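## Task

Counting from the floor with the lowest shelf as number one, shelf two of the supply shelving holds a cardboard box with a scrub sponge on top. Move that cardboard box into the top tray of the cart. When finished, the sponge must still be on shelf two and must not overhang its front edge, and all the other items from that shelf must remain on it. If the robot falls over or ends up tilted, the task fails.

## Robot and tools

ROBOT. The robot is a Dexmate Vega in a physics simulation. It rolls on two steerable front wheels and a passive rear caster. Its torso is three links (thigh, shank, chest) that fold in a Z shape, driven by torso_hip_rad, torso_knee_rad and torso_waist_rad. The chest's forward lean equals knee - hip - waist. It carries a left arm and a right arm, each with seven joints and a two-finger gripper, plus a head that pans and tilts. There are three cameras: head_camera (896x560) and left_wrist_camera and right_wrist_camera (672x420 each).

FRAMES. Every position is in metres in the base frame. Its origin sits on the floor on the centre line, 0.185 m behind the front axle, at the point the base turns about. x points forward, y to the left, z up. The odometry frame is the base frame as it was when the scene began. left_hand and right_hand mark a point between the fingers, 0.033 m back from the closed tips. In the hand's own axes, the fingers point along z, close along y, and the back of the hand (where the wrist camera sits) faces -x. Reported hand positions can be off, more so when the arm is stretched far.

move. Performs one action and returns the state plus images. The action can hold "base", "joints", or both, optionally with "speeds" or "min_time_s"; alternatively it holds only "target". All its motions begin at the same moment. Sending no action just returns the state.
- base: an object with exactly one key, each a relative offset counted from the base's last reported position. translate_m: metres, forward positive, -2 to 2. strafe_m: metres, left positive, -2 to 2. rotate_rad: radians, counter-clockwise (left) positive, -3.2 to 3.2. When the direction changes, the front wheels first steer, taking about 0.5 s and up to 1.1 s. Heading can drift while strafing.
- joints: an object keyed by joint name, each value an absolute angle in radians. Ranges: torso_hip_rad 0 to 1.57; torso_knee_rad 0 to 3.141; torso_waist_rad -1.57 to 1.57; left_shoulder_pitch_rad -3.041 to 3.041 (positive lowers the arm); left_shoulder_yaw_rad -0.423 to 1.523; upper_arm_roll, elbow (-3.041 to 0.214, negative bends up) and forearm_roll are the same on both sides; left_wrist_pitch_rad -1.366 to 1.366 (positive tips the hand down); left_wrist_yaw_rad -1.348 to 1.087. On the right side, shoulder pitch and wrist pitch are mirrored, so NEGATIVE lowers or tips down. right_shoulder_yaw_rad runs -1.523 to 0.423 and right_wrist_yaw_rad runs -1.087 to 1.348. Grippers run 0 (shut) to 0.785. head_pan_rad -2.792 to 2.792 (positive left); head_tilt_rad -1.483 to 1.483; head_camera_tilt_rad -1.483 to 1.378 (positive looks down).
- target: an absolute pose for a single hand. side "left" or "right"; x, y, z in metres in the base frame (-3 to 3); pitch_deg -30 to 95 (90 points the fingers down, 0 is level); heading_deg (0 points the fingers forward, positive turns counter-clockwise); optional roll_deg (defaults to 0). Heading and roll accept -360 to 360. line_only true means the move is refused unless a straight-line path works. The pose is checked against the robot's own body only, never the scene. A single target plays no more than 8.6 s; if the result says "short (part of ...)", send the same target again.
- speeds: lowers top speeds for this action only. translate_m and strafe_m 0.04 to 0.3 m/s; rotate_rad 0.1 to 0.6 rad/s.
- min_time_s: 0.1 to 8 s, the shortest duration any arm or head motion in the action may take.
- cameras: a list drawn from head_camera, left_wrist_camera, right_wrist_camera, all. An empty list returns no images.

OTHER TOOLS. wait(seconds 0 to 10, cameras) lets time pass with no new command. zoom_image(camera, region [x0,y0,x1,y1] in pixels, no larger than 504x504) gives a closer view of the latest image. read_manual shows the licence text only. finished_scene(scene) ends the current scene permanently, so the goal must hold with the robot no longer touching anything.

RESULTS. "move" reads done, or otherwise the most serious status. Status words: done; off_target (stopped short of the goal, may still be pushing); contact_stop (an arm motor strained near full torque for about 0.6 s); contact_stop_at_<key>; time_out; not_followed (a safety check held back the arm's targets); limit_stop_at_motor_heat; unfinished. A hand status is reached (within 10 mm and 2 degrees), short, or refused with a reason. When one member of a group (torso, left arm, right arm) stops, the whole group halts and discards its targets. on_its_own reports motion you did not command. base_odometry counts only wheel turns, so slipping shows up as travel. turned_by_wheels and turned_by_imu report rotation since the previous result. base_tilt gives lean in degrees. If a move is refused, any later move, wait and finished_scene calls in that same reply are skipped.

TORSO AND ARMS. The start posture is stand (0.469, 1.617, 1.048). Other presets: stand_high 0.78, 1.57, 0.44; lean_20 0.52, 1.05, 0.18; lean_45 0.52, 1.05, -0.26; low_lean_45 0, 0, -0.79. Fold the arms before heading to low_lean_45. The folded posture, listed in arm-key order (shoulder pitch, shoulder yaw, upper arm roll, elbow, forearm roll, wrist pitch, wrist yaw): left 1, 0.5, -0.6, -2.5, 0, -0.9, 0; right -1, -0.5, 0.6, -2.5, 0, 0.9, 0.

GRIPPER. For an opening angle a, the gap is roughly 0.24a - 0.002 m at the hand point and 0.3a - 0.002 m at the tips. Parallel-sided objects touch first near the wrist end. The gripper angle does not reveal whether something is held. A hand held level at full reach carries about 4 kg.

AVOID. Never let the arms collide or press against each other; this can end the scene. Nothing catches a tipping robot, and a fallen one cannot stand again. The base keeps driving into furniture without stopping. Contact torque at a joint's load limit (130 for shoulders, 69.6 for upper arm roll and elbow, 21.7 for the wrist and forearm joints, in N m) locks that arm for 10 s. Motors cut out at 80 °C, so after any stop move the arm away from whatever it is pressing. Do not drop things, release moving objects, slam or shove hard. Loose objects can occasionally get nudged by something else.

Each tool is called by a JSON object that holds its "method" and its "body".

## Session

{"method": "move", "body": {"joints": {"head_pan_rad": 1.2, "head_camera_tilt_rad": 0.2}, "cameras": ["head_camera"]}}

{"method": "move", "body": {"joints": {"head_pan_rad": -1.2, "head_camera_tilt_rad": 0.2}, "cameras": ["head_camera"]}}

Scene clock: 1.47 s.
Joint torques (N m): left_arm=[7.42 0.3 0.81 -4.7 -0.05 -2.61 0.13] | right_arm=[-4.38 -0.29 0.89 -5.16 0.06 2.38 -0.14]
move: done
base_odometry: x=+0.000 y=+0.000 heading=+0.000
turned_by_wheels: +0.000
turned_by_imu: +0.000
base_tilt: forward=+0.2 right=+0.3
joint_positions: torso_hip_rad=+0.469 torso_knee_rad=+1.617 torso_waist_rad=+1.048 left_shoulder_pitch_rad=+2.207 left_shoulder_yaw_rad=-0.004 left_upper_arm_roll_rad=-0.018 left_elbow_rad=-1.107 left_forearm_roll_rad=-0.008 left_wrist_pitch_rad=-0.518 left_wrist_yaw_rad=+0.011 left_gripper_rad=+0.005 right_shoulder_pitch_rad=-2.186 right_shoulder_yaw_rad=-0.016 right_upper_arm_roll_rad=-0.019 right_elbow_rad=-1.087 right_forearm_roll_rad=-0.017 right_wrist_pitch_rad=+0.491 right_wrist_yaw_rad=+0.011 right_gripper_rad=+0.005 head_pan_rad=+1.199 head_tilt_rad=+0.000 head_camera_tilt_rad=+0.199
joint_status: all done
chest: x=-0.0111 y=+0.0000 z=+1.4155 quat_wxyz=(+0.999, +0.000, +0.050, +0.000) (m; base frame)
left_hand: x=+0.2019 y=+0.2451 z=+0.6135 quat_wxyz=(+0.430, -0.012, +0.902, +0.013) pitch_deg=+39.0 heading_deg=+2.4 roll_deg=+0.9 back=up (m; base frame)
right_hand: x=+0.2001 y=-0.2164 z=+0.6013 quat_wxyz=(+0.418, -0.022, +0.908, +0.011) pitch_deg=+40.6 heading_deg=+2.8 roll_deg=+0.1 back=up (m; base frame)
pictures: head_camera
camera_calibration:
head_camera: T_world_to_cam=[[0.931773, -0.355274, -0.0747013, 0.212221], [-0.149434, -0.187799, -0.970773, 1.47421], [0.330862, 0.915703, -0.228076, 0.325544], [0, 0, 0, 1]]

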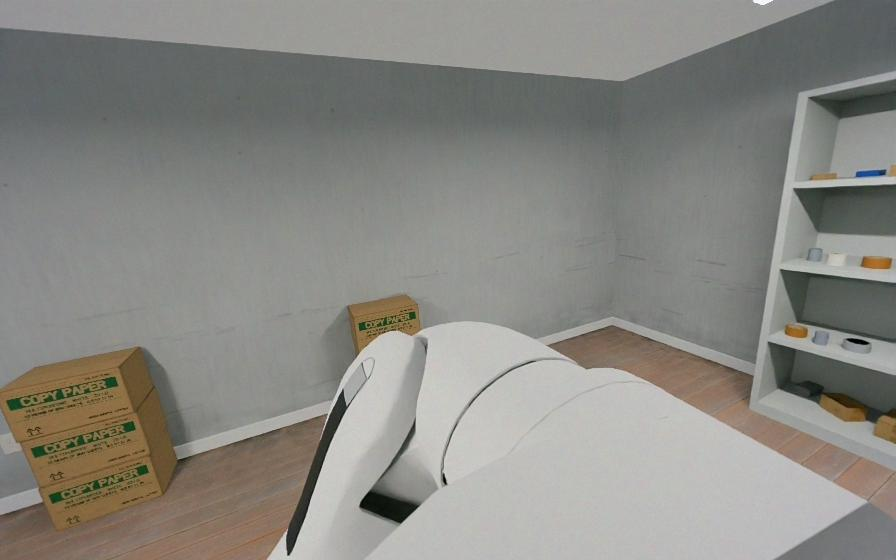

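Scene clock: 3.73 s.
Joint torques (N m): left_arm=[7.36 0.29 1.33 -3.91 -0.11 -3.44 0.1] | right_arm=[-5.26 -0.04 0.55 -3.43 0.19 2.73 -0.07]
move: done
base_odometry: x=+0.000 y=+0.000 heading=+0.000
turned_by_wheels: +0.000
turned_by_imu: +0.001
base_tilt: forward=+0.1 right=+0.3
joint_positions: torso_hip_rad=+0.469 torso_knee_rad=+1.617 torso_waist_rad=+1.048 left_shoulder_pitch_rad=+2.207 left_shoulder_yaw_rad=-0.004 left_upper_arm_roll_rad=-0.018 left_elbow_rad=-1.107 left_forearm_roll_rad=-0.008 left_wrist_pitch_rad=-0.518 left_wrist_yaw_rad=+0.011 left_gripper_rad=+0.005 right_shoulder_pitch_rad=-2.186 right_shoulder_yaw_rad=-0.016 right_upper_arm_roll_rad=-0.019 right_elbow_rad=-1.087 right_forearm_roll_rad=-0.017 right_wrist_pitch_rad=+0.491 right_wrist_yaw_rad=+0.011 right_gripper_rad=+0.005 head_pan_rad=-1.199 head_tilt_rad=+0.000 head_camera_tilt_rad=+0.199
joint_status: all done
chest: x=-0.0111 y=+0.0000 z=+1.4155 quat_wxyz=(+0.999, +0.000, +0.050, +0.000) (m; base frame)
left_hand: x=+0.2019 y=+0.2451 z=+0.6135 quat_wxyz=(+0.430, -0.012, +0.902, +0.013) pitch_deg=+39.0 heading_deg=+2.4 roll_deg=+0.9 back=up (m; base frame)
right_hand: x=+0.2001 y=-0.2164 z=+0.6013 quat_wxyz=(+0.418, -0.022, +0.908, +0.011) pitch_deg=+40.6 heading_deg=+2.8 roll_deg=+0.1 back=up (m; base frame)
pictures: head_camera
camera_calibration:
head_camera: T_world_to_cam=[[-0.922094, -0.370563, 0.111474, -0.208868], [-0.186541, 0.173271, -0.967047, 1.46579], [0.339036, -0.912502, -0.228897, 0.327401], [0, 0, 0, 1]]

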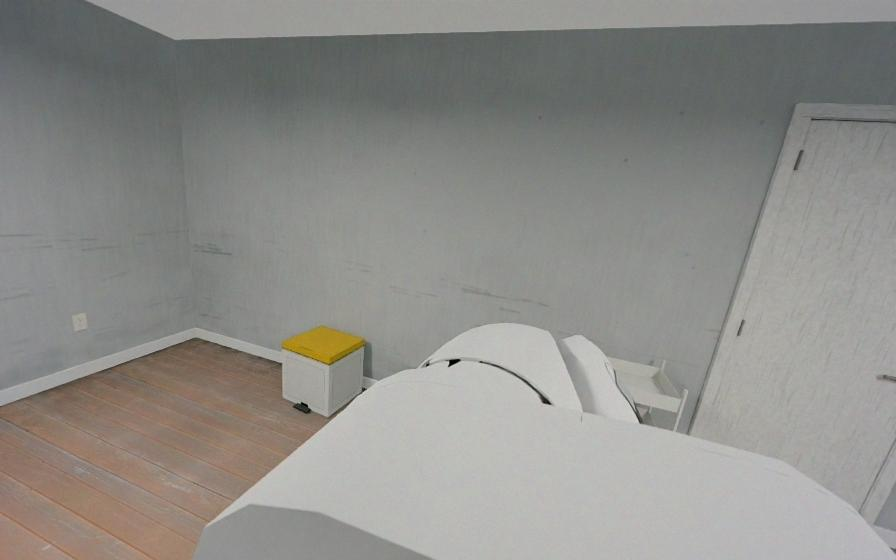

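{"method": "move", "body": {"joints": {"head_pan_rad": 0.3, "head_camera_tilt_rad": 0.3}, "cameras": ["head_camera"]}}

{"method": "zoom_image", "body": {"camera": "head_camera", "region": [330, 70, 560, 350]}}

Scene clock: 5.67 s.
Joint torques (N m): left_arm=[8.48 0.26 0.9 -4.11 -0.12 -2.88 0.05] | right_arm=[-5.21 -0.2 -0.19 -4.06 -0.03 2.77 -0.05]
move: done
base_odometry: x=+0.000 y=+0.000 heading=+0.000
turned_by_wheels: +0.000
turned_by_imu: +0.000
base_tilt: forward=+0.1 right=+0.3
joint_positions: torso_hip_rad=+0.469 torso_knee_rad=+1.617 torso_waist_rad=+1.048 left_shoulder_pitch_rad=+2.207 left_shoulder_yaw_rad=-0.004 left_upper_arm_roll_rad=-0.018 left_elbow_rad=-1.107 left_forearm_roll_rad=-0.008 left_wrist_pitch_rad=-0.518 left_wrist_yaw_rad=+0.011 left_gripper_rad=+0.005 right_shoulder_pitch_rad=-2.186 right_shoulder_yaw_rad=-0.016 right_upper_arm_roll_rad=-0.019 right_elbow_rad=-1.087 right_forearm_roll_rad=-0.017 right_wrist_pitch_rad=+0.491 right_wrist_yaw_rad=+0.011 right_gripper_rad=+0.005 head_pan_rad=+0.299 head_tilt_rad=+0.000 head_camera_tilt_rad=+0.299
joint_status: all done
chest: x=-0.0111 y=+0.0000 z=+1.4155 quat_wxyz=(+0.999, +0.000, +0.050, +0.000) (m; base frame)
left_hand: x=+0.2019 y=+0.2451 z=+0.6135 quat_wxyz=(+0.430, -0.012, +0.902, +0.013) pitch_deg=+39.0 heading_deg=+2.4 roll_deg=+0.9 back=up (m; base frame)
right_hand: x=+0.2001 y=-0.2164 z=+0.6013 quat_wxyz=(+0.418, -0.022, +0.908, +0.011) pitch_deg=+40.6 heading_deg=+2.8 roll_deg=+0.1 back=up (m; base frame)
pictures: head_camera
camera_calibration:
head_camera: T_world_to_cam=[[0.304665, -0.952376, -0.012641, 0.0711392], [-0.366094, -0.104841, -0.924653, 1.38889], [0.879292, 0.286338, -0.380601, 0.594583], [0, 0, 0, 1]]

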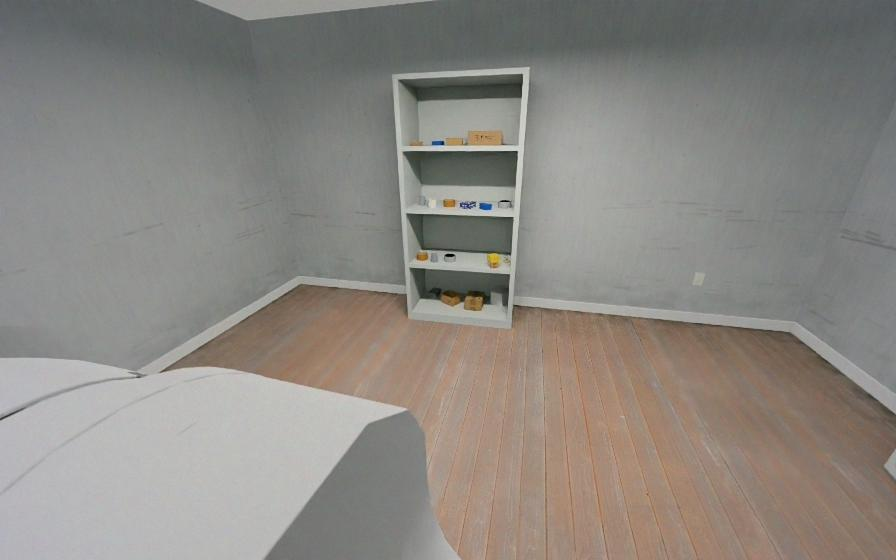

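Scaled by 1.800 from the camera's 896x560 image, which has a finer 960x600 frame.

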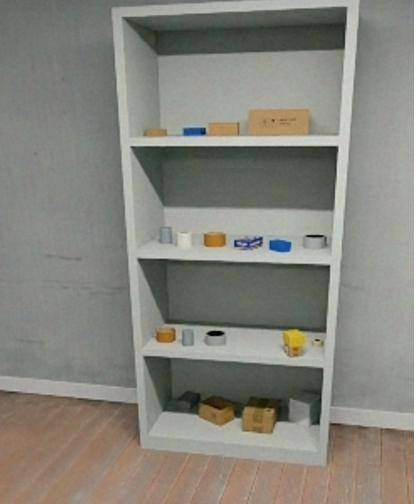

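{"method": "move", "body": {"base": {"rotate_rad": 0.095}, "joints": {"head_pan_rad": -1.9, "head_camera_tilt_rad": 0.35}, "cameras": ["head_camera"]}}

{"method": "move", "body": {"base": {"translate_m": 1.2}, "joints": {"head_pan_rad": 0.15, "head_camera_tilt_rad": 0.5}, "cameras": ["head_camera"]}}

Scene clock: 10.37 s.
Joint torques (N m): left_arm=[8.24 -0.1 0.92 -3.34 -0.05 -2.99 0.12] | right_arm=[-6.13 -0.15 -0.43 -4.49 0.03 2.86 -0.25]
move: done
base_odometry: x=+0.000 y=+0.000 heading=+0.095
turned_by_wheels: +0.095
turned_by_imu: +0.092
base_tilt: forward=+0.1 right=+0.4
base_status: done
joint_positions: torso_hip_rad=+0.469 torso_knee_rad=+1.617 torso_waist_rad=+1.048 left_shoulder_pitch_rad=+2.207 left_shoulder_yaw_rad=-0.004 left_upper_arm_roll_rad=-0.018 left_elbow_rad=-1.107 left_forearm_roll_rad=-0.008 left_wrist_pitch_rad=-0.518 left_wrist_yaw_rad=+0.011 left_gripper_rad=+0.005 right_shoulder_pitch_rad=-2.186 right_shoulder_yaw_rad=-0.016 right_upper_arm_roll_rad=-0.019 right_elbow_rad=-1.087 right_forearm_roll_rad=-0.017 right_wrist_pitch_rad=+0.491 right_wrist_yaw_rad=+0.011 right_gripper_rad=+0.005 head_pan_rad=-1.899 head_tilt_rad=+0.000 head_camera_tilt_rad=+0.349
joint_status: all done
chest: x=-0.0111 y=+0.0000 z=+1.4155 quat_wxyz=(+0.999, +0.000, +0.050, +0.000) (m; base frame)
left_hand: x=+0.2019 y=+0.2451 z=+0.6135 quat_wxyz=(+0.430, -0.012, +0.902, +0.013) pitch_deg=+39.0 heading_deg=+2.4 roll_deg=+0.9 back=up (m; base frame)
right_hand: x=+0.2001 y=-0.2164 z=+0.6013 quat_wxyz=(+0.418, -0.022, +0.908, +0.011) pitch_deg=+40.6 heading_deg=+2.8 roll_deg=+0.1 back=up (m; base frame)
pictures: head_camera
camera_calibration:
head_camera: T_world_to_cam=[[-0.943355, 0.312251, 0.112165, -0.211557], [-0.00430807, 0.326509, -0.945184, 1.44764], [-0.331758, -0.892127, -0.306668, 0.390201], [0, 0, 0, 1]]

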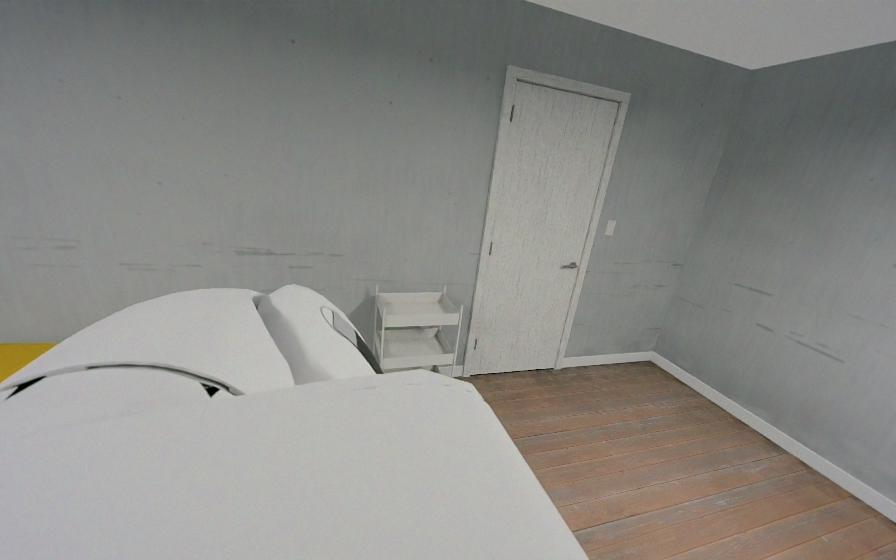

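Scene clock: 16.20 s.
Joint torques (N m): left_arm=[7.87 0.56 0.64 -4.68 0.02 -2.4 -0.03] | right_arm=[-5.67 -2.03 0.74 -4.57 -0.34 3.08 -0.01]
move: done
base_odometry: x=+1.195 y=+0.112 heading=+0.095
turned_by_wheels: +0.001
turned_by_imu: -0.003
base_tilt: forward=+0.1 right=+0.3
base_status: done
joint_positions: torso_hip_rad=+0.469 torso_knee_rad=+1.617 torso_waist_rad=+1.048 left_shoulder_pitch_rad=+2.207 left_shoulder_yaw_rad=-0.004 left_upper_arm_roll_rad=-0.018 left_elbow_rad=-1.107 left_forearm_roll_rad=-0.008 left_wrist_pitch_rad=-0.518 left_wrist_yaw_rad=+0.011 left_gripper_rad=+0.005 right_shoulder_pitch_rad=-2.186 right_shoulder_yaw_rad=-0.016 right_upper_arm_roll_rad=-0.019 right_elbow_rad=-1.087 right_forearm_roll_rad=-0.017 right_wrist_pitch_rad=+0.491 right_wrist_yaw_rad=+0.011 right_gripper_rad=+0.005 head_pan_rad=+0.149 head_tilt_rad=+0.000 head_camera_tilt_rad=+0.499
joint_status: all done
chest: x=-0.0111 y=+0.0000 z=+1.4155 quat_wxyz=(+0.999, +0.000, +0.050, +0.000) (m; base frame)
left_hand: x=+0.2019 y=+0.2451 z=+0.6135 quat_wxyz=(+0.430, -0.012, +0.902, +0.013) pitch_deg=+39.0 heading_deg=+2.4 roll_deg=+0.9 back=up (m; base frame)
right_hand: x=+0.2001 y=-0.2164 z=+0.6013 quat_wxyz=(+0.418, -0.022, +0.908, +0.011) pitch_deg=+40.6 heading_deg=+2.8 roll_deg=+0.1 back=up (m; base frame)
pictures: head_camera
camera_calibration:
head_camera: T_world_to_cam=[[0.162752, -0.986667, -0.000760374, 0.0424107], [-0.552328, -0.0904689, -0.828703, 1.2321], [0.817585, 0.135294, -0.559688, 0.855207], [0, 0, 0, 1]]

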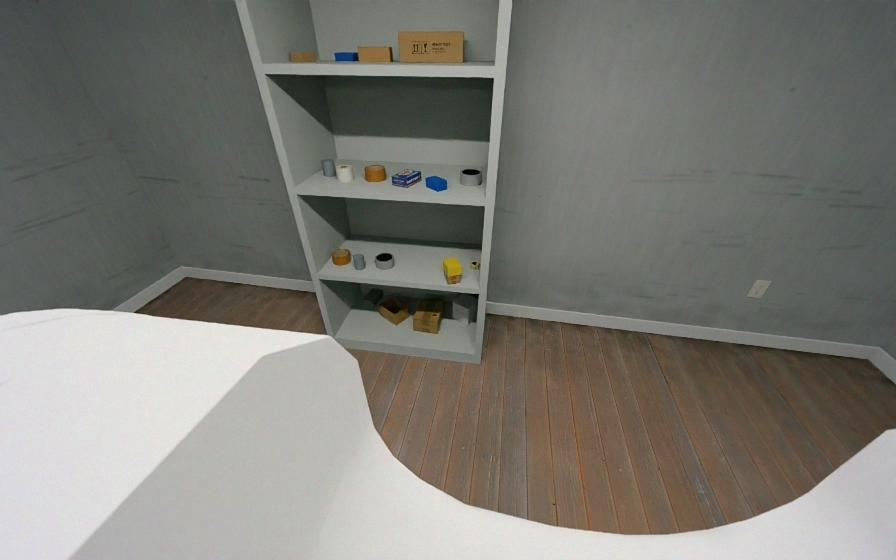

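{"method": "zoom_image", "body": {"camera": "head_camera", "region": [290, 180, 500, 380]}}

{"method": "zoom_image", "body": {"camera": "head_camera", "region": [420, 235, 500, 305]}}

Scaled by 2.400 from the camera's 896x560 image, which has a finer 960x600 frame.

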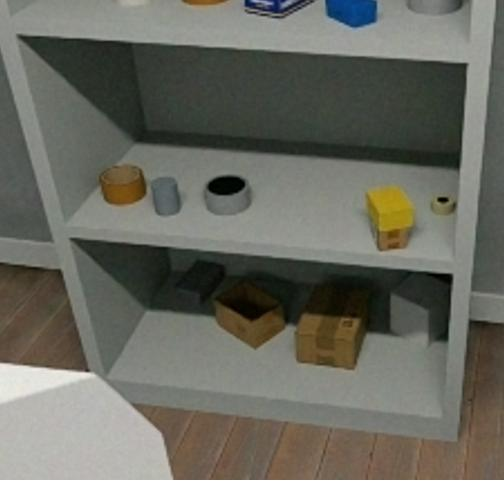

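Scaled by 6.300 from the camera's 896x560 image, which has a finer 960x600 frame.

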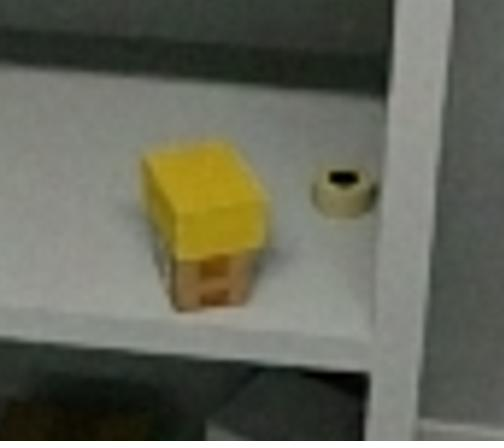

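{"method": "move", "body": {"base": {"strafe_m": 0.48}, "joints": {"left_shoulder_pitch_rad": 1.0, "left_shoulder_yaw_rad": 0.5, "left_upper_arm_roll_rad": -0.6, "left_elbow_rad": -2.5, "left_forearm_roll_rad": 0, "left_wrist_pitch_rad": -0.9, "left_wrist_yaw_rad": 0}, "cameras": []}}

{"method": "move", "body": {"target": {"side": "right", "x": 0.45, "y": -0.30, "z": 1.08, "pitch_deg": 30, "heading_deg": 0, "roll_deg": 0}, "cameras": ["head_camera"]}}

Scene clock: 23.97 s.
Joint torques (N m): left_arm=[-12.2 10.25 -1.68 1.09 -0.23 3.46 0.05] | right_arm=[-5.67 -0.91 1.75 -5.54 0.16 3.04 -0.02]
move: done
base_odometry: x=+1.152 y=+0.590 heading=+0.093
turned_by_wheels: -0.003
turned_by_imu: +0.004
base_tilt: forward=+0.1 right=+0.2
base_status: done
joint_positions: torso_hip_rad=+0.469 torso_knee_rad=+1.617 torso_waist_rad=+1.048 left_shoulder_pitch_rad=+1.005 left_shoulder_yaw_rad=+0.498 left_upper_arm_roll_rad=-0.597 left_elbow_rad=-2.494 left_forearm_roll_rad=+0.000 left_wrist_pitch_rad=-0.898 left_wrist_yaw_rad=+0.000 left_gripper_rad=+0.005 right_shoulder_pitch_rad=-2.186 right_shoulder_yaw_rad=-0.016 right_upper_arm_roll_rad=-0.019 right_elbow_rad=-1.087 right_forearm_roll_rad=-0.017 right_wrist_pitch_rad=+0.491 right_wrist_yaw_rad=+0.011 right_gripper_rad=+0.005 head_pan_rad=+0.149 head_tilt_rad=+0.000 head_camera_tilt_rad=+0.499
joint_status: all done
chest: x=-0.0111 y=+0.0000 z=+1.4155 quat_wxyz=(+0.999, +0.000, +0.050, +0.000) (m; base frame)
left_hand: x=-0.0196 y=+0.1558 z=+1.7190 quat_wxyz=(+0.842, +0.203, -0.393, +0.309) pitch_deg=-37.5 heading_deg=-132.5 roll_deg=-7.3 back=down (m; base frame)
right_hand: x=+0.2001 y=-0.2164 z=+0.6013 quat_wxyz=(+0.418, -0.022, +0.908, +0.011) pitch_deg=+40.6 heading_deg=+2.8 roll_deg=+0.1 back=up (m; base frame)
pictures: none

Scene clock: 30.67 s.
Joint torques (N m): left_arm=[-12.59 11.08 -1.54 0.84 -0.19 3.01 0.14] | right_arm=[-4.72 -3.44 8.98 -7.1 -0.7 3.03 -0.53]
move: done
base_odometry: x=+1.152 y=+0.590 heading=+0.093
turned_by_wheels: +0.000
turned_by_imu: +0.002
base_tilt: forward=+0.2 right=+0.3
joint_positions: torso_hip_rad=+0.469 torso_knee_rad=+1.617 torso_waist_rad=+1.048 left_shoulder_pitch_rad=+1.000 left_shoulder_yaw_rad=+0.500 left_upper_arm_roll_rad=-0.600 left_elbow_rad=-2.500 left_forearm_roll_rad=+0.000 left_wrist_pitch_rad=-0.900 left_wrist_yaw_rad=+0.000 left_gripper_rad=+0.005 right_shoulder_pitch_rad=-2.821 right_shoulder_yaw_rad=-1.196 right_upper_arm_roll_rad=+0.788 right_elbow_rad=-2.623 right_forearm_roll_rad=+1.380 right_wrist_pitch_rad=-0.177 right_wrist_yaw_rad=-0.769 right_gripper_rad=+0.005 head_pan_rad=+0.149 head_tilt_rad=+0.000 head_camera_tilt_rad=+0.499
chest: x=-0.0111 y=+0.0000 z=+1.4155 quat_wxyz=(+0.999, +0.000, +0.050, +0.000) (m; base frame)
left_hand: x=-0.0238 y=+0.1532 z=+1.7166 quat_wxyz=(+0.839, +0.205, -0.398, +0.310) pitch_deg=-36.8 heading_deg=-132.5 roll_deg=-6.9 back=down (m; base frame)
right_hand: x=+0.4511 y=-0.3043 z=+1.0796 quat_wxyz=(+0.501, +0.002, +0.865, -0.002) pitch_deg=+29.8 heading_deg=-0.4 roll_deg=-0.1 back=up (m; base frame)
right_hand_status: reached (checked arc [a long move], planned for 5.2 s): 4 mm and 0.4 deg off.
pictures: head_camera
camera_calibration:
head_camera: T_world_to_cam=[[0.162884, -0.986645, -0.000773969, 0.0424409], [-0.552318, -0.0905317, -0.828703, 1.2321], [0.817565, 0.13541, -0.559688, 0.855205], [0, 0, 0, 1]]

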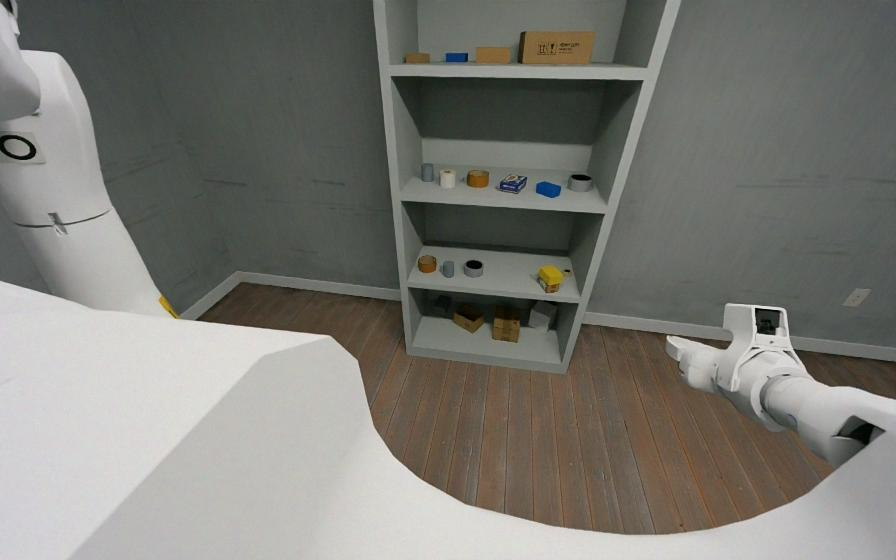

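{"method": "move", "body": {"base": {"translate_m": 0.5}, "speeds": {"translate_m": 0.2}, "joints": {"torso_hip_rad": 0.1, "torso_knee_rad": 0.7, "torso_waist_rad": 0.0764, "head_pan_rad": -0.15, "head_camera_tilt_rad": 0.35}, "cameras": ["head_camera", "right_wrist_camera"]}}

Scene clock: 36.23 s.
Joint torques (N m): left_arm=[-9.31 11.38 -3.48 -0.67 -1.2 2.25 0.62] | right_arm=[-7.6 0.32 6.93 -8.64 -1.04 2.09 -0.23]
move: done
base_odometry: x=+1.650 y=+0.637 heading=+0.092
turned_by_wheels: -0.001
turned_by_imu: +0.000
base_tilt: forward=+0.1 right=+0.3
base_status: done
joint_positions: torso_hip_rad=+0.100 torso_knee_rad=+0.700 torso_waist_rad=+0.076 left_shoulder_pitch_rad=+1.000 left_shoulder_yaw_rad=+0.500 left_upper_arm_roll_rad=-0.600 left_elbow_rad=-2.500 left_forearm_roll_rad=+0.000 left_wrist_pitch_rad=-0.900 left_wrist_yaw_rad=+0.000 left_gripper_rad=+0.005 right_shoulder_pitch_rad=-2.824 right_shoulder_yaw_rad=-1.200 right_upper_arm_roll_rad=+0.791 right_elbow_rad=-2.629 right_forearm_roll_rad=+1.385 right_wrist_pitch_rad=-0.180 right_wrist_yaw_rad=-0.772 right_gripper_rad=+0.005 head_pan_rad=-0.149 head_tilt_rad=+0.000 head_camera_tilt_rad=+0.351
joint_status: all done
chest: x=+0.0414 y=+0.0000 z=+1.1498 quat_wxyz=(+0.966, +0.000, +0.259, +0.000) (m; base frame)
left_hand: x=+0.1536 y=+0.1532 z=+1.4296 quat_wxyz=(+0.904, +0.265, -0.213, +0.260) pitch_deg=-50.2 heading_deg=-112.7 roll_deg=-35.2 back=down (m; base frame)
right_hand: x=+0.3237 y=-0.3002 z=+0.6542 quat_wxyz=(+0.307, +0.000, +0.952, +0.000) pitch_deg=+54.3 heading_deg=+0.0 roll_deg=+0.0 back=up (m; base frame)
pictures: head_camera, right_wrist_camera
camera_calibration:
head_camera: T_world_to_cam=[[-0.11086, -0.990277, 0.084027, -0.0746492], [-0.763573, 0.0307525, -0.644989, 0.851505], [0.636134, -0.135665, -0.759558, 0.897294], [0, 0, 0, 1]]
right_wrist_camera: T_world_to_cam=[[-0.0161721, -0.99863, 0.0497692, -0.334958], [-0.891751, -0.00810783, -0.452453, 0.633718], [0.452236, -0.0516988, -0.890399, 0.575654], [0, 0, 0, 1]]

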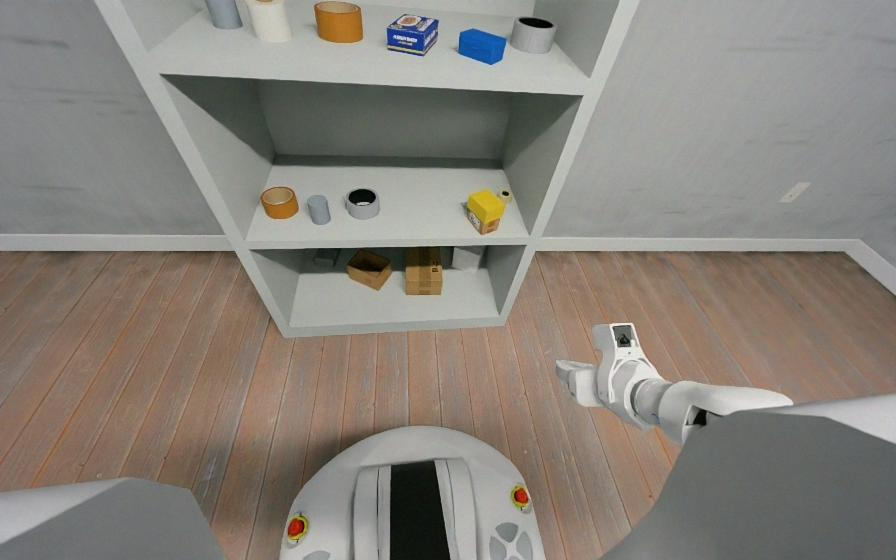

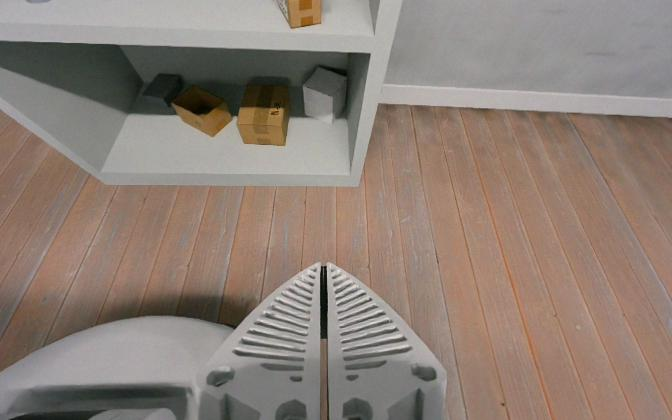

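{"method": "zoom_image", "body": {"camera": "head_camera", "region": [440, 170, 540, 250]}}

Scaled by 5.040 from the camera's 896x560 image, which has a finer 960x600 frame.

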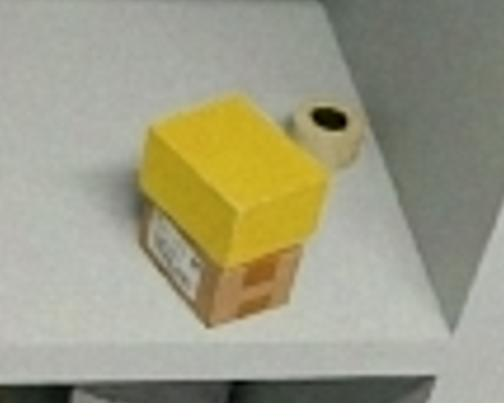

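{"method": "move", "body": {"base": {"translate_m": 0.16}, "joints": {"right_gripper_rad": 0.62}, "cameras": ["head_camera"]}}

{"method": "zoom_image", "body": {"camera": "head_camera", "region": [440, 190, 580, 300]}}

Scene clock: 40.93 s.
Joint torques (N m): left_arm=[-8.77 11.92 -3.45 -1.26 -1.25 1.98 0.58] | right_arm=[-5.27 0.63 6.37 -8.72 -0.83 1.1 -0.33]
move: done
base_odometry: x=+1.809 y=+0.652 heading=+0.092
turned_by_wheels: +0.000
turned_by_imu: +0.000
base_tilt: forward=+0.2 right=+0.3
base_status: done
joint_positions: torso_hip_rad=+0.100 torso_knee_rad=+0.700 torso_waist_rad=+0.076 left_shoulder_pitch_rad=+1.000 left_shoulder_yaw_rad=+0.500 left_upper_arm_roll_rad=-0.600 left_elbow_rad=-2.500 left_forearm_roll_rad=+0.000 left_wrist_pitch_rad=-0.900 left_wrist_yaw_rad=+0.000 left_gripper_rad=+0.005 right_shoulder_pitch_rad=-2.824 right_shoulder_yaw_rad=-1.200 right_upper_arm_roll_rad=+0.791 right_elbow_rad=-2.629 right_forearm_roll_rad=+1.385 right_wrist_pitch_rad=-0.180 right_wrist_yaw_rad=-0.772 right_gripper_rad=+0.620 head_pan_rad=-0.149 head_tilt_rad=+0.000 head_camera_tilt_rad=+0.351
joint_status: all done
chest: x=+0.0415 y=+0.0000 z=+1.1498 quat_wxyz=(+0.966, +0.000, +0.259, +0.000) (m; base frame)
left_hand: x=+0.1537 y=+0.1532 z=+1.4295 quat_wxyz=(+0.904, +0.265, -0.213, +0.260) pitch_deg=-50.2 heading_deg=-112.7 roll_deg=-35.2 back=down (m; base frame)
right_hand: x=+0.3237 y=-0.3002 z=+0.6542 quat_wxyz=(+0.306, +0.000, +0.952, +0.000) pitch_deg=+54.3 heading_deg=+0.0 roll_deg=+0.0 back=up (m; base frame)
pictures: head_camera
camera_calibration:
head_camera: T_world_to_cam=[[-0.11085, -0.990277, 0.0840405, -0.0746529], [-0.763651, 0.0307526, -0.644897, 0.851438], [0.636042, -0.135665, -0.759635, 0.897305], [0, 0, 0, 1]]

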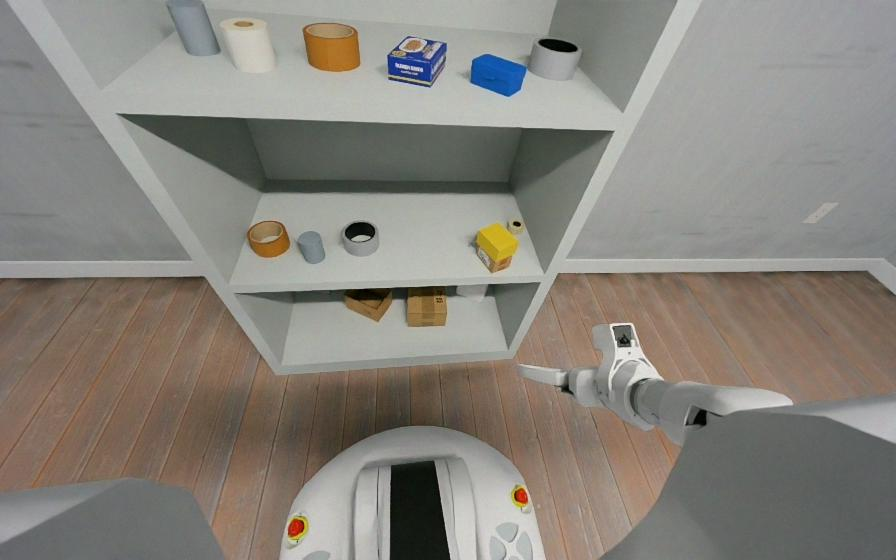

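Scaled by 3.600 from the camera's 896x560 image, which has a finer 960x600 frame.

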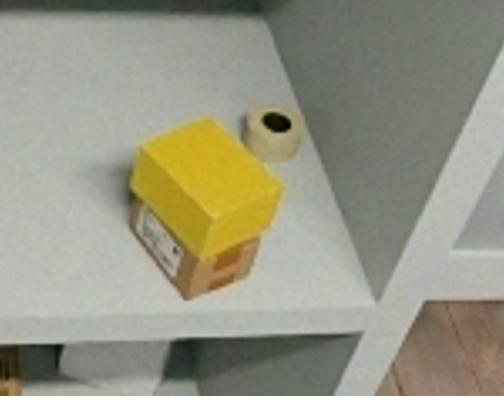

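{"method": "move", "body": {"target": {"side": "right", "x": 0.65, "y": -0.29, "z": 0.695, "pitch_deg": 45, "heading_deg": 27, "roll_deg": 0, "line_only": true}, "cameras": ["head_camera", "right_wrist_camera"]}}

Scene clock: 50.63 s.
Joint torques (N m): left_arm=[-8.27 11.8 -3.34 -0.89 -1.37 2.35 0.68] | right_arm=[17.57 -7.14 7.64 -1.21 -0.14 2 0.27]
move: done
base_odometry: x=+1.809 y=+0.652 heading=+0.092
turned_by_wheels: +0.000
turned_by_imu: +0.002
base_tilt: forward=+0.1 right=+0.3
joint_positions: torso_hip_rad=+0.100 torso_knee_rad=+0.700 torso_waist_rad=+0.076 left_shoulder_pitch_rad=+1.000 left_shoulder_yaw_rad=+0.500 left_upper_arm_roll_rad=-0.600 left_elbow_rad=-2.500 left_forearm_roll_rad=+0.000 left_wrist_pitch_rad=-0.900 left_wrist_yaw_rad=+0.000 left_gripper_rad=+0.005 right_shoulder_pitch_rad=-0.849 right_shoulder_yaw_rad=-1.272 right_upper_arm_roll_rad=-0.392 right_elbow_rad=-1.874 right_forearm_roll_rad=+1.176 right_wrist_pitch_rad=-0.702 right_wrist_yaw_rad=+0.084 right_gripper_rad=+0.620 head_pan_rad=-0.149 head_tilt_rad=+0.000 head_camera_tilt_rad=+0.351
chest: x=+0.0415 y=+0.0000 z=+1.1498 quat_wxyz=(+0.966, +0.000, +0.259, +0.000) (m; base frame)
left_hand: x=+0.1537 y=+0.1532 z=+1.4295 quat_wxyz=(+0.904, +0.265, -0.213, +0.260) pitch_deg=-50.2 heading_deg=-112.7 roll_deg=-35.2 back=down (m; base frame)
right_hand: x=+0.6489 y=-0.2903 z=+0.6946 quat_wxyz=(+0.372, -0.215, +0.899, +0.089) pitch_deg=+45.0 heading_deg=+26.9 roll_deg=+0.0 back=up (m; base frame)
right_hand_status: reached (straight line, planned for 7.0 s): 1 mm and 0.1 deg off.
pictures: head_camera, right_wrist_camera
camera_calibration:
head_camera: T_world_to_cam=[[-0.110851, -0.990277, 0.0840405, -0.0746529], [-0.763651, 0.0307527, -0.644897, 0.851438], [0.636042, -0.135665, -0.759635, 0.897305], [0, 0, 0, 1]]
right_wrist_camera: T_world_to_cam=[[0.430726, -0.901298, 0.0462194, -0.58114], [-0.716232, -0.372545, -0.590103, 0.817965], [0.549078, 0.221069, -0.806004, 0.422755], [0, 0, 0, 1]]

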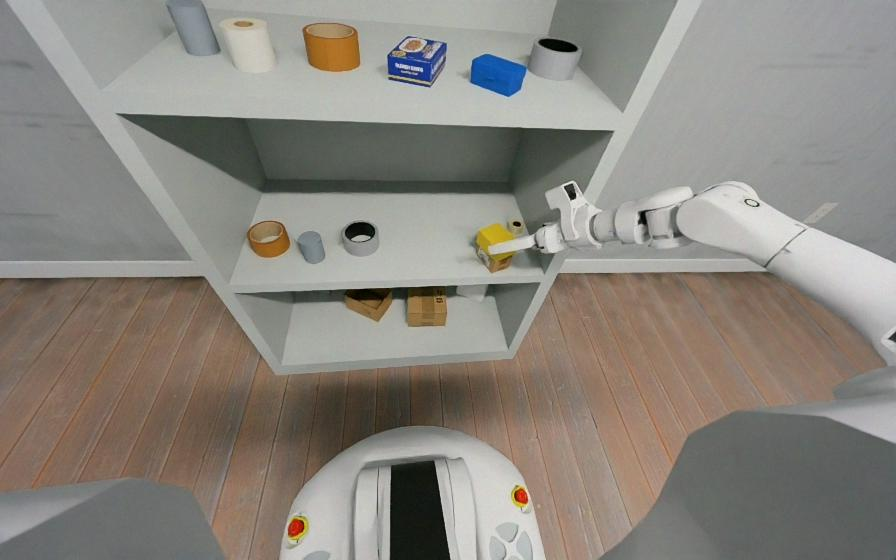

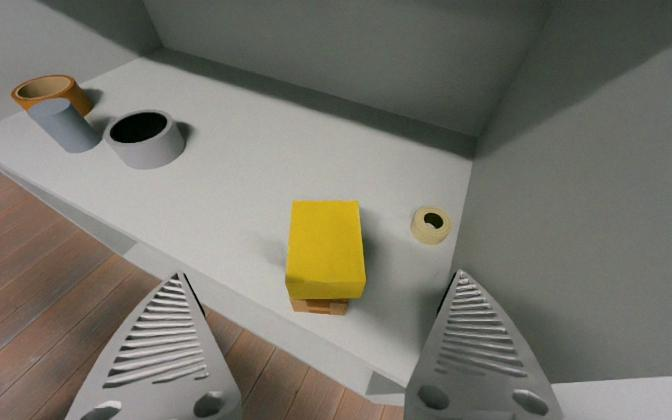

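{"method": "move", "body": {"target": {"side": "right", "x": 0.729, "y": -0.2535, "z": 0.60, "pitch_deg": 45, "heading_deg": 27, "roll_deg": 0, "line_only": true}, "cameras": ["head_camera", "right_wrist_camera"]}}

Scene clock: 55.10 s.
Joint torques (N m): left_arm=[-8.96 12.44 -3.07 -2.1 -1.28 1.99 0.62] | right_arm=[23.04 -7.26 5.2 -3.22 0.09 3.17 0.04]
move: done
base_odometry: x=+1.809 y=+0.652 heading=+0.092
turned_by_wheels: +0.000
turned_by_imu: +0.001
base_tilt: forward=+0.1 right=+0.3
joint_positions: torso_hip_rad=+0.100 torso_knee_rad=+0.700 torso_waist_rad=+0.076 left_shoulder_pitch_rad=+1.000 left_shoulder_yaw_rad=+0.500 left_upper_arm_roll_rad=-0.600 left_elbow_rad=-2.500 left_forearm_roll_rad=+0.000 left_wrist_pitch_rad=-0.900 left_wrist_yaw_rad=+0.000 left_gripper_rad=+0.005 right_shoulder_pitch_rad=-0.552 right_shoulder_yaw_rad=-0.871 right_upper_arm_roll_rad=-0.695 right_elbow_rad=-1.408 right_forearm_roll_rad=+0.827 right_wrist_pitch_rad=-0.615 right_wrist_yaw_rad=+0.217 right_gripper_rad=+0.620 head_pan_rad=-0.149 head_tilt_rad=+0.000 head_camera_tilt_rad=+0.351
chest: x=+0.0415 y=+0.0000 z=+1.1498 quat_wxyz=(+0.966, +0.000, +0.259, +0.000) (m; base frame)
left_hand: x=+0.1537 y=+0.1532 z=+1.4295 quat_wxyz=(+0.904, +0.265, -0.213, +0.260) pitch_deg=-50.2 heading_deg=-112.7 roll_deg=-35.2 back=down (m; base frame)
right_hand: x=+0.7280 y=-0.2543 z=+0.6006 quat_wxyz=(+0.372, -0.215, +0.899, +0.089) pitch_deg=+45.0 heading_deg=+27.0 roll_deg=+0.0 back=up (m; base frame)
right_hand_status: reached (straight line, planned for 1.9 s): 1 mm and 0.1 deg off.
pictures: head_camera, right_wrist_camera
camera_calibration:
head_camera: T_world_to_cam=[[-0.11085, -0.990277, 0.0840405, -0.0746528], [-0.763651, 0.0307526, -0.644897, 0.851438], [0.636042, -0.135665, -0.759635, 0.897305], [0, 0, 0, 1]]
right_wrist_camera: T_world_to_cam=[[0.431308, -0.901038, 0.0458585, -0.57858], [-0.715887, -0.372729, -0.590406, 0.832474], [0.549071, 0.221817, -0.805803, 0.295674], [0, 0, 0, 1]]

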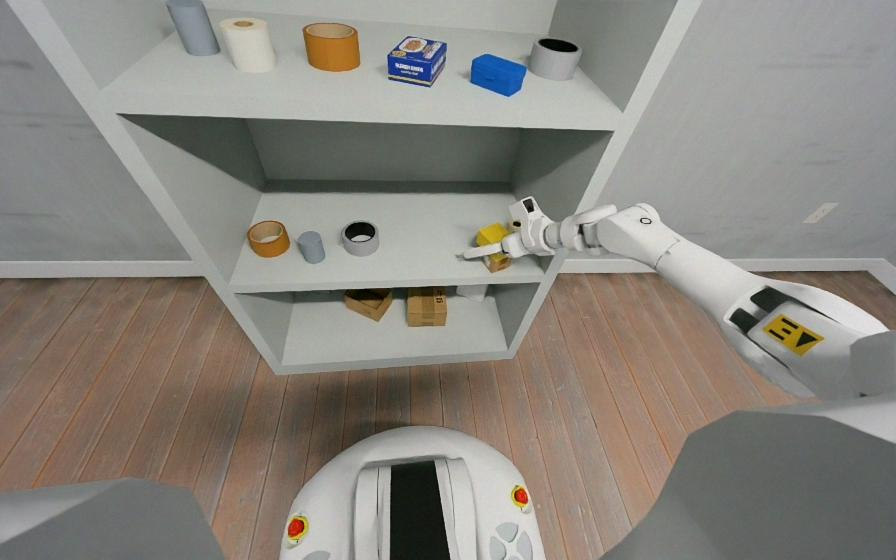

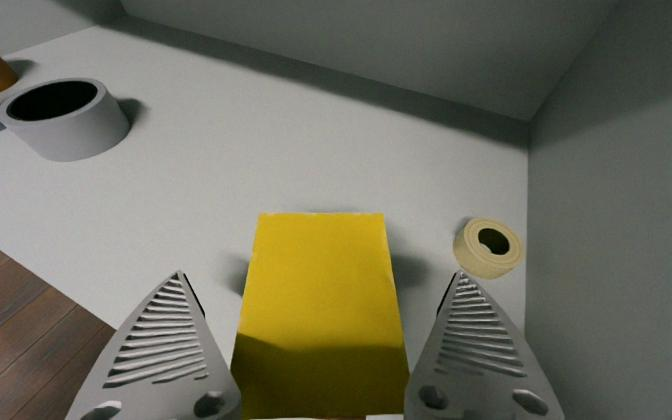

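{"method": "move", "body": {"joints": {"right_gripper_rad": 0.32}, "cameras": ["right_wrist_camera"]}}

{"method": "move", "body": {"joints": {"right_gripper_rad": 0.23}, "cameras": ["right_wrist_camera"]}}

Scene clock: 56.23 s.
Joint torques (N m): left_arm=[-9.85 11 -3.71 -1.71 -1.3 2.84 0.6] | right_arm=[24.41 -4.61 5.79 -2.97 0.05 2.79 0.34]
move: done
base_odometry: x=+1.809 y=+0.652 heading=+0.092
turned_by_wheels: +0.000
turned_by_imu: +0.000
base_tilt: forward=+0.2 right=+0.2
joint_positions: torso_hip_rad=+0.100 torso_knee_rad=+0.700 torso_waist_rad=+0.076 left_shoulder_pitch_rad=+1.000 left_shoulder_yaw_rad=+0.500 left_upper_arm_roll_rad=-0.600 left_elbow_rad=-2.500 left_forearm_roll_rad=+0.000 left_wrist_pitch_rad=-0.900 left_wrist_yaw_rad=+0.000 left_gripper_rad=+0.005 right_shoulder_pitch_rad=-0.549 right_shoulder_yaw_rad=-0.867 right_upper_arm_roll_rad=-0.698 right_elbow_rad=-1.403 right_forearm_roll_rad=+0.824 right_wrist_pitch_rad=-0.613 right_wrist_yaw_rad=+0.219 right_gripper_rad=+0.321 head_pan_rad=-0.149 head_tilt_rad=+0.000 head_camera_tilt_rad=+0.351
joint_status: all done
chest: x=+0.0415 y=+0.0000 z=+1.1498 quat_wxyz=(+0.966, +0.000, +0.259, +0.000) (m; base frame)
left_hand: x=+0.1537 y=+0.1532 z=+1.4295 quat_wxyz=(+0.904, +0.265, -0.213, +0.260) pitch_deg=-50.2 heading_deg=-112.7 roll_deg=-35.2 back=down (m; base frame)
right_hand: x=+0.7286 y=-0.2537 z=+0.5998 quat_wxyz=(+0.372, -0.216, +0.899, +0.089) pitch_deg=+45.0 heading_deg=+27.0 roll_deg=+0.0 back=up (m; base frame)
pictures: right_wrist_camera
camera_calibration:
right_wrist_camera: T_world_to_cam=[[0.431999, -0.900687, 0.0462534, -0.578867], [-0.715695, -0.373575, -0.590104, 0.832096], [0.548778, 0.221821, -0.806001, 0.294842], [0, 0, 0, 1]]

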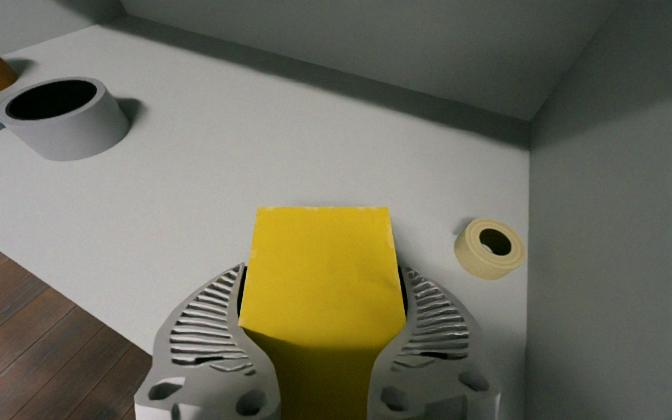

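Scene clock: 56.80 s.
Joint torques (N m): left_arm=[-8.56 11.31 -3.27 -1.41 -1.33 1.78 0.66] | right_arm=[24.19 -4.67 5.44 -4.46 -0.23 2.72 0.32]
move: off_target
base_odometry: x=+1.809 y=+0.652 heading=+0.092
turned_by_wheels: +0.000
turned_by_imu: +0.000
base_tilt: forward=+0.3 right=+0.3
joint_positions: torso_hip_rad=+0.100 torso_knee_rad=+0.700 torso_waist_rad=+0.076 left_shoulder_pitch_rad=+1.000 left_shoulder_yaw_rad=+0.500 left_upper_arm_roll_rad=-0.600 left_elbow_rad=-2.500 left_forearm_roll_rad=+0.000 left_wrist_pitch_rad=-0.900 left_wrist_yaw_rad=+0.000 left_gripper_rad=+0.005 right_shoulder_pitch_rad=-0.549 right_shoulder_yaw_rad=-0.867 right_upper_arm_roll_rad=-0.698 right_elbow_rad=-1.403 right_forearm_roll_rad=+0.824 right_wrist_pitch_rad=-0.613 right_wrist_yaw_rad=+0.219 right_gripper_rad=+0.294 head_pan_rad=-0.149 head_tilt_rad=+0.000 head_camera_tilt_rad=+0.351
joint_status: right_gripper_rad off_target (ended at +0.294, target +0.230)
chest: x=+0.0415 y=+0.0000 z=+1.1498 quat_wxyz=(+0.966, +0.000, +0.259, +0.000) (m; base frame)
left_hand: x=+0.1537 y=+0.1532 z=+1.4295 quat_wxyz=(+0.904, +0.265, -0.213, +0.260) pitch_deg=-50.2 heading_deg=-112.7 roll_deg=-35.2 back=down (m; base frame)
right_hand: x=+0.7287 y=-0.2536 z=+0.5997 quat_wxyz=(+0.372, -0.216, +0.898, +0.089) pitch_deg=+45.0 heading_deg=+27.0 roll_deg=+0.0 back=up (m; base frame)
pictures: right_wrist_camera
camera_calibration:
right_wrist_camera: T_world_to_cam=[[0.432054, -0.900659, 0.0462843, -0.57889], [-0.71568, -0.373642, -0.590079, 0.832065], [0.548754, 0.221821, -0.806018, 0.294778], [0, 0, 0, 1]]

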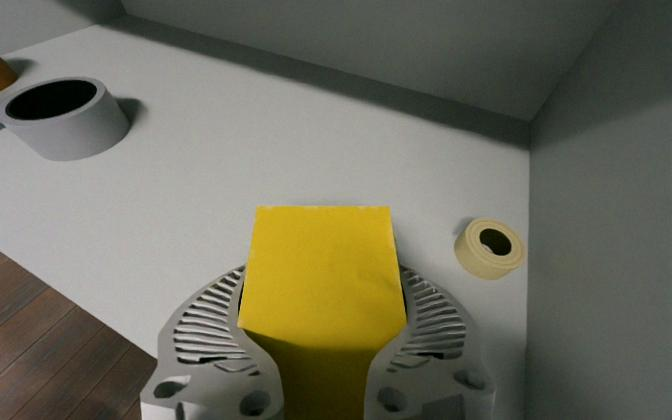

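{"method": "move", "body": {"target": {"side": "right", "x": 0.715, "y": -0.25, "z": 0.66, "pitch_deg": 45, "heading_deg": 27, "roll_deg": 0, "line_only": true}, "cameras": ["head_camera", "right_wrist_camera"]}}

{"method": "zoom_image", "body": {"camera": "head_camera", "region": [440, 180, 600, 300]}}

Scene clock: 59.93 s.
Joint torques (N m): left_arm=[-9.93 11.67 -3.17 -1.25 -1.19 1.88 0.7] | right_arm=[11.27 -9.44 11.33 -8.57 0.03 2.37 0.06]
move: done
base_odometry: x=+1.809 y=+0.652 heading=+0.092
turned_by_wheels: +0.000
turned_by_imu: +0.001
base_tilt: forward=+0.1 right=+0.3
joint_positions: torso_hip_rad=+0.100 torso_knee_rad=+0.700 torso_waist_rad=+0.076 left_shoulder_pitch_rad=+1.000 left_shoulder_yaw_rad=+0.500 left_upper_arm_roll_rad=-0.600 left_elbow_rad=-2.500 left_forearm_roll_rad=+0.000 left_wrist_pitch_rad=-0.900 left_wrist_yaw_rad=+0.000 left_gripper_rad=+0.005 right_shoulder_pitch_rad=-0.579 right_shoulder_yaw_rad=-0.972 right_upper_arm_roll_rad=-0.600 right_elbow_rad=-1.625 right_forearm_roll_rad=+0.944 right_wrist_pitch_rad=-0.765 right_wrist_yaw_rad=+0.139 right_gripper_rad=+0.294 head_pan_rad=-0.149 head_tilt_rad=+0.000 head_camera_tilt_rad=+0.351
chest: x=+0.0415 y=+0.0000 z=+1.1498 quat_wxyz=(+0.966, +0.000, +0.259, +0.000) (m; base frame)
left_hand: x=+0.1537 y=+0.1532 z=+1.4295 quat_wxyz=(+0.904, +0.265, -0.213, +0.260) pitch_deg=-50.2 heading_deg=-112.7 roll_deg=-35.2 back=down (m; base frame)
right_hand: x=+0.7153 y=-0.2502 z=+0.6581 quat_wxyz=(+0.372, -0.215, +0.899, +0.089) pitch_deg=+45.0 heading_deg=+27.0 roll_deg=+0.0 back=up (m; base frame)
right_hand_status: reached (straight line, planned for 1.0 s): 2 mm and 0.0 deg off.
pictures: head_camera, right_wrist_camera
camera_calibration:
head_camera: T_world_to_cam=[[-0.110851, -0.990277, 0.0840405, -0.0746528], [-0.763651, 0.0307526, -0.644897, 0.851438], [0.636042, -0.135665, -0.759635, 0.897305], [0, 0, 0, 1]]
right_wrist_camera: T_world_to_cam=[[0.431805, -0.900797, 0.0459303, -0.572375], [-0.715832, -0.373232, -0.590154, 0.858524], [0.548751, 0.221953, -0.805983, 0.348455], [0, 0, 0, 1]]

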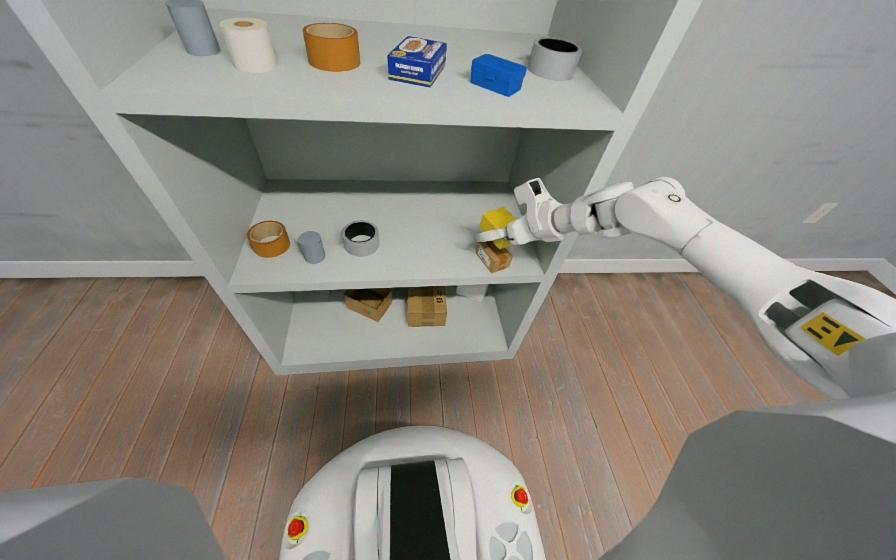

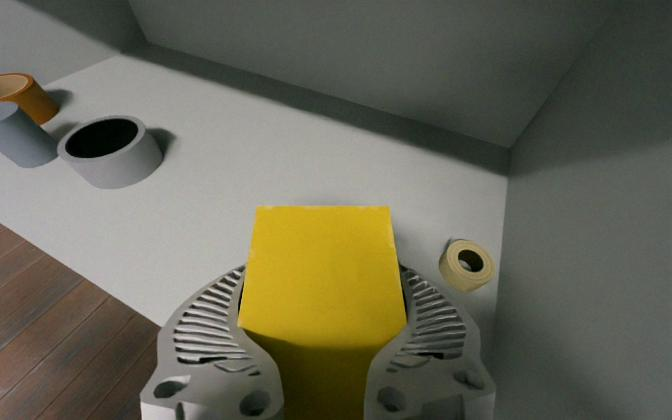

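Scaled by 3.150 from the camera's 896x560 image, which has a finer 960x600 frame.

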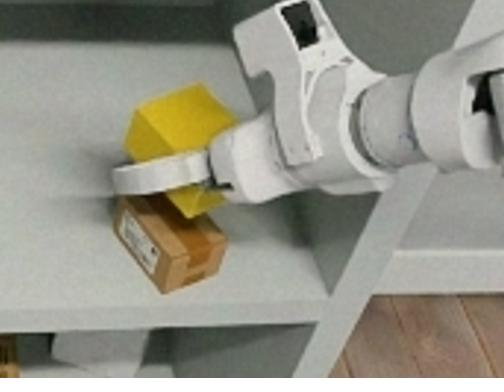

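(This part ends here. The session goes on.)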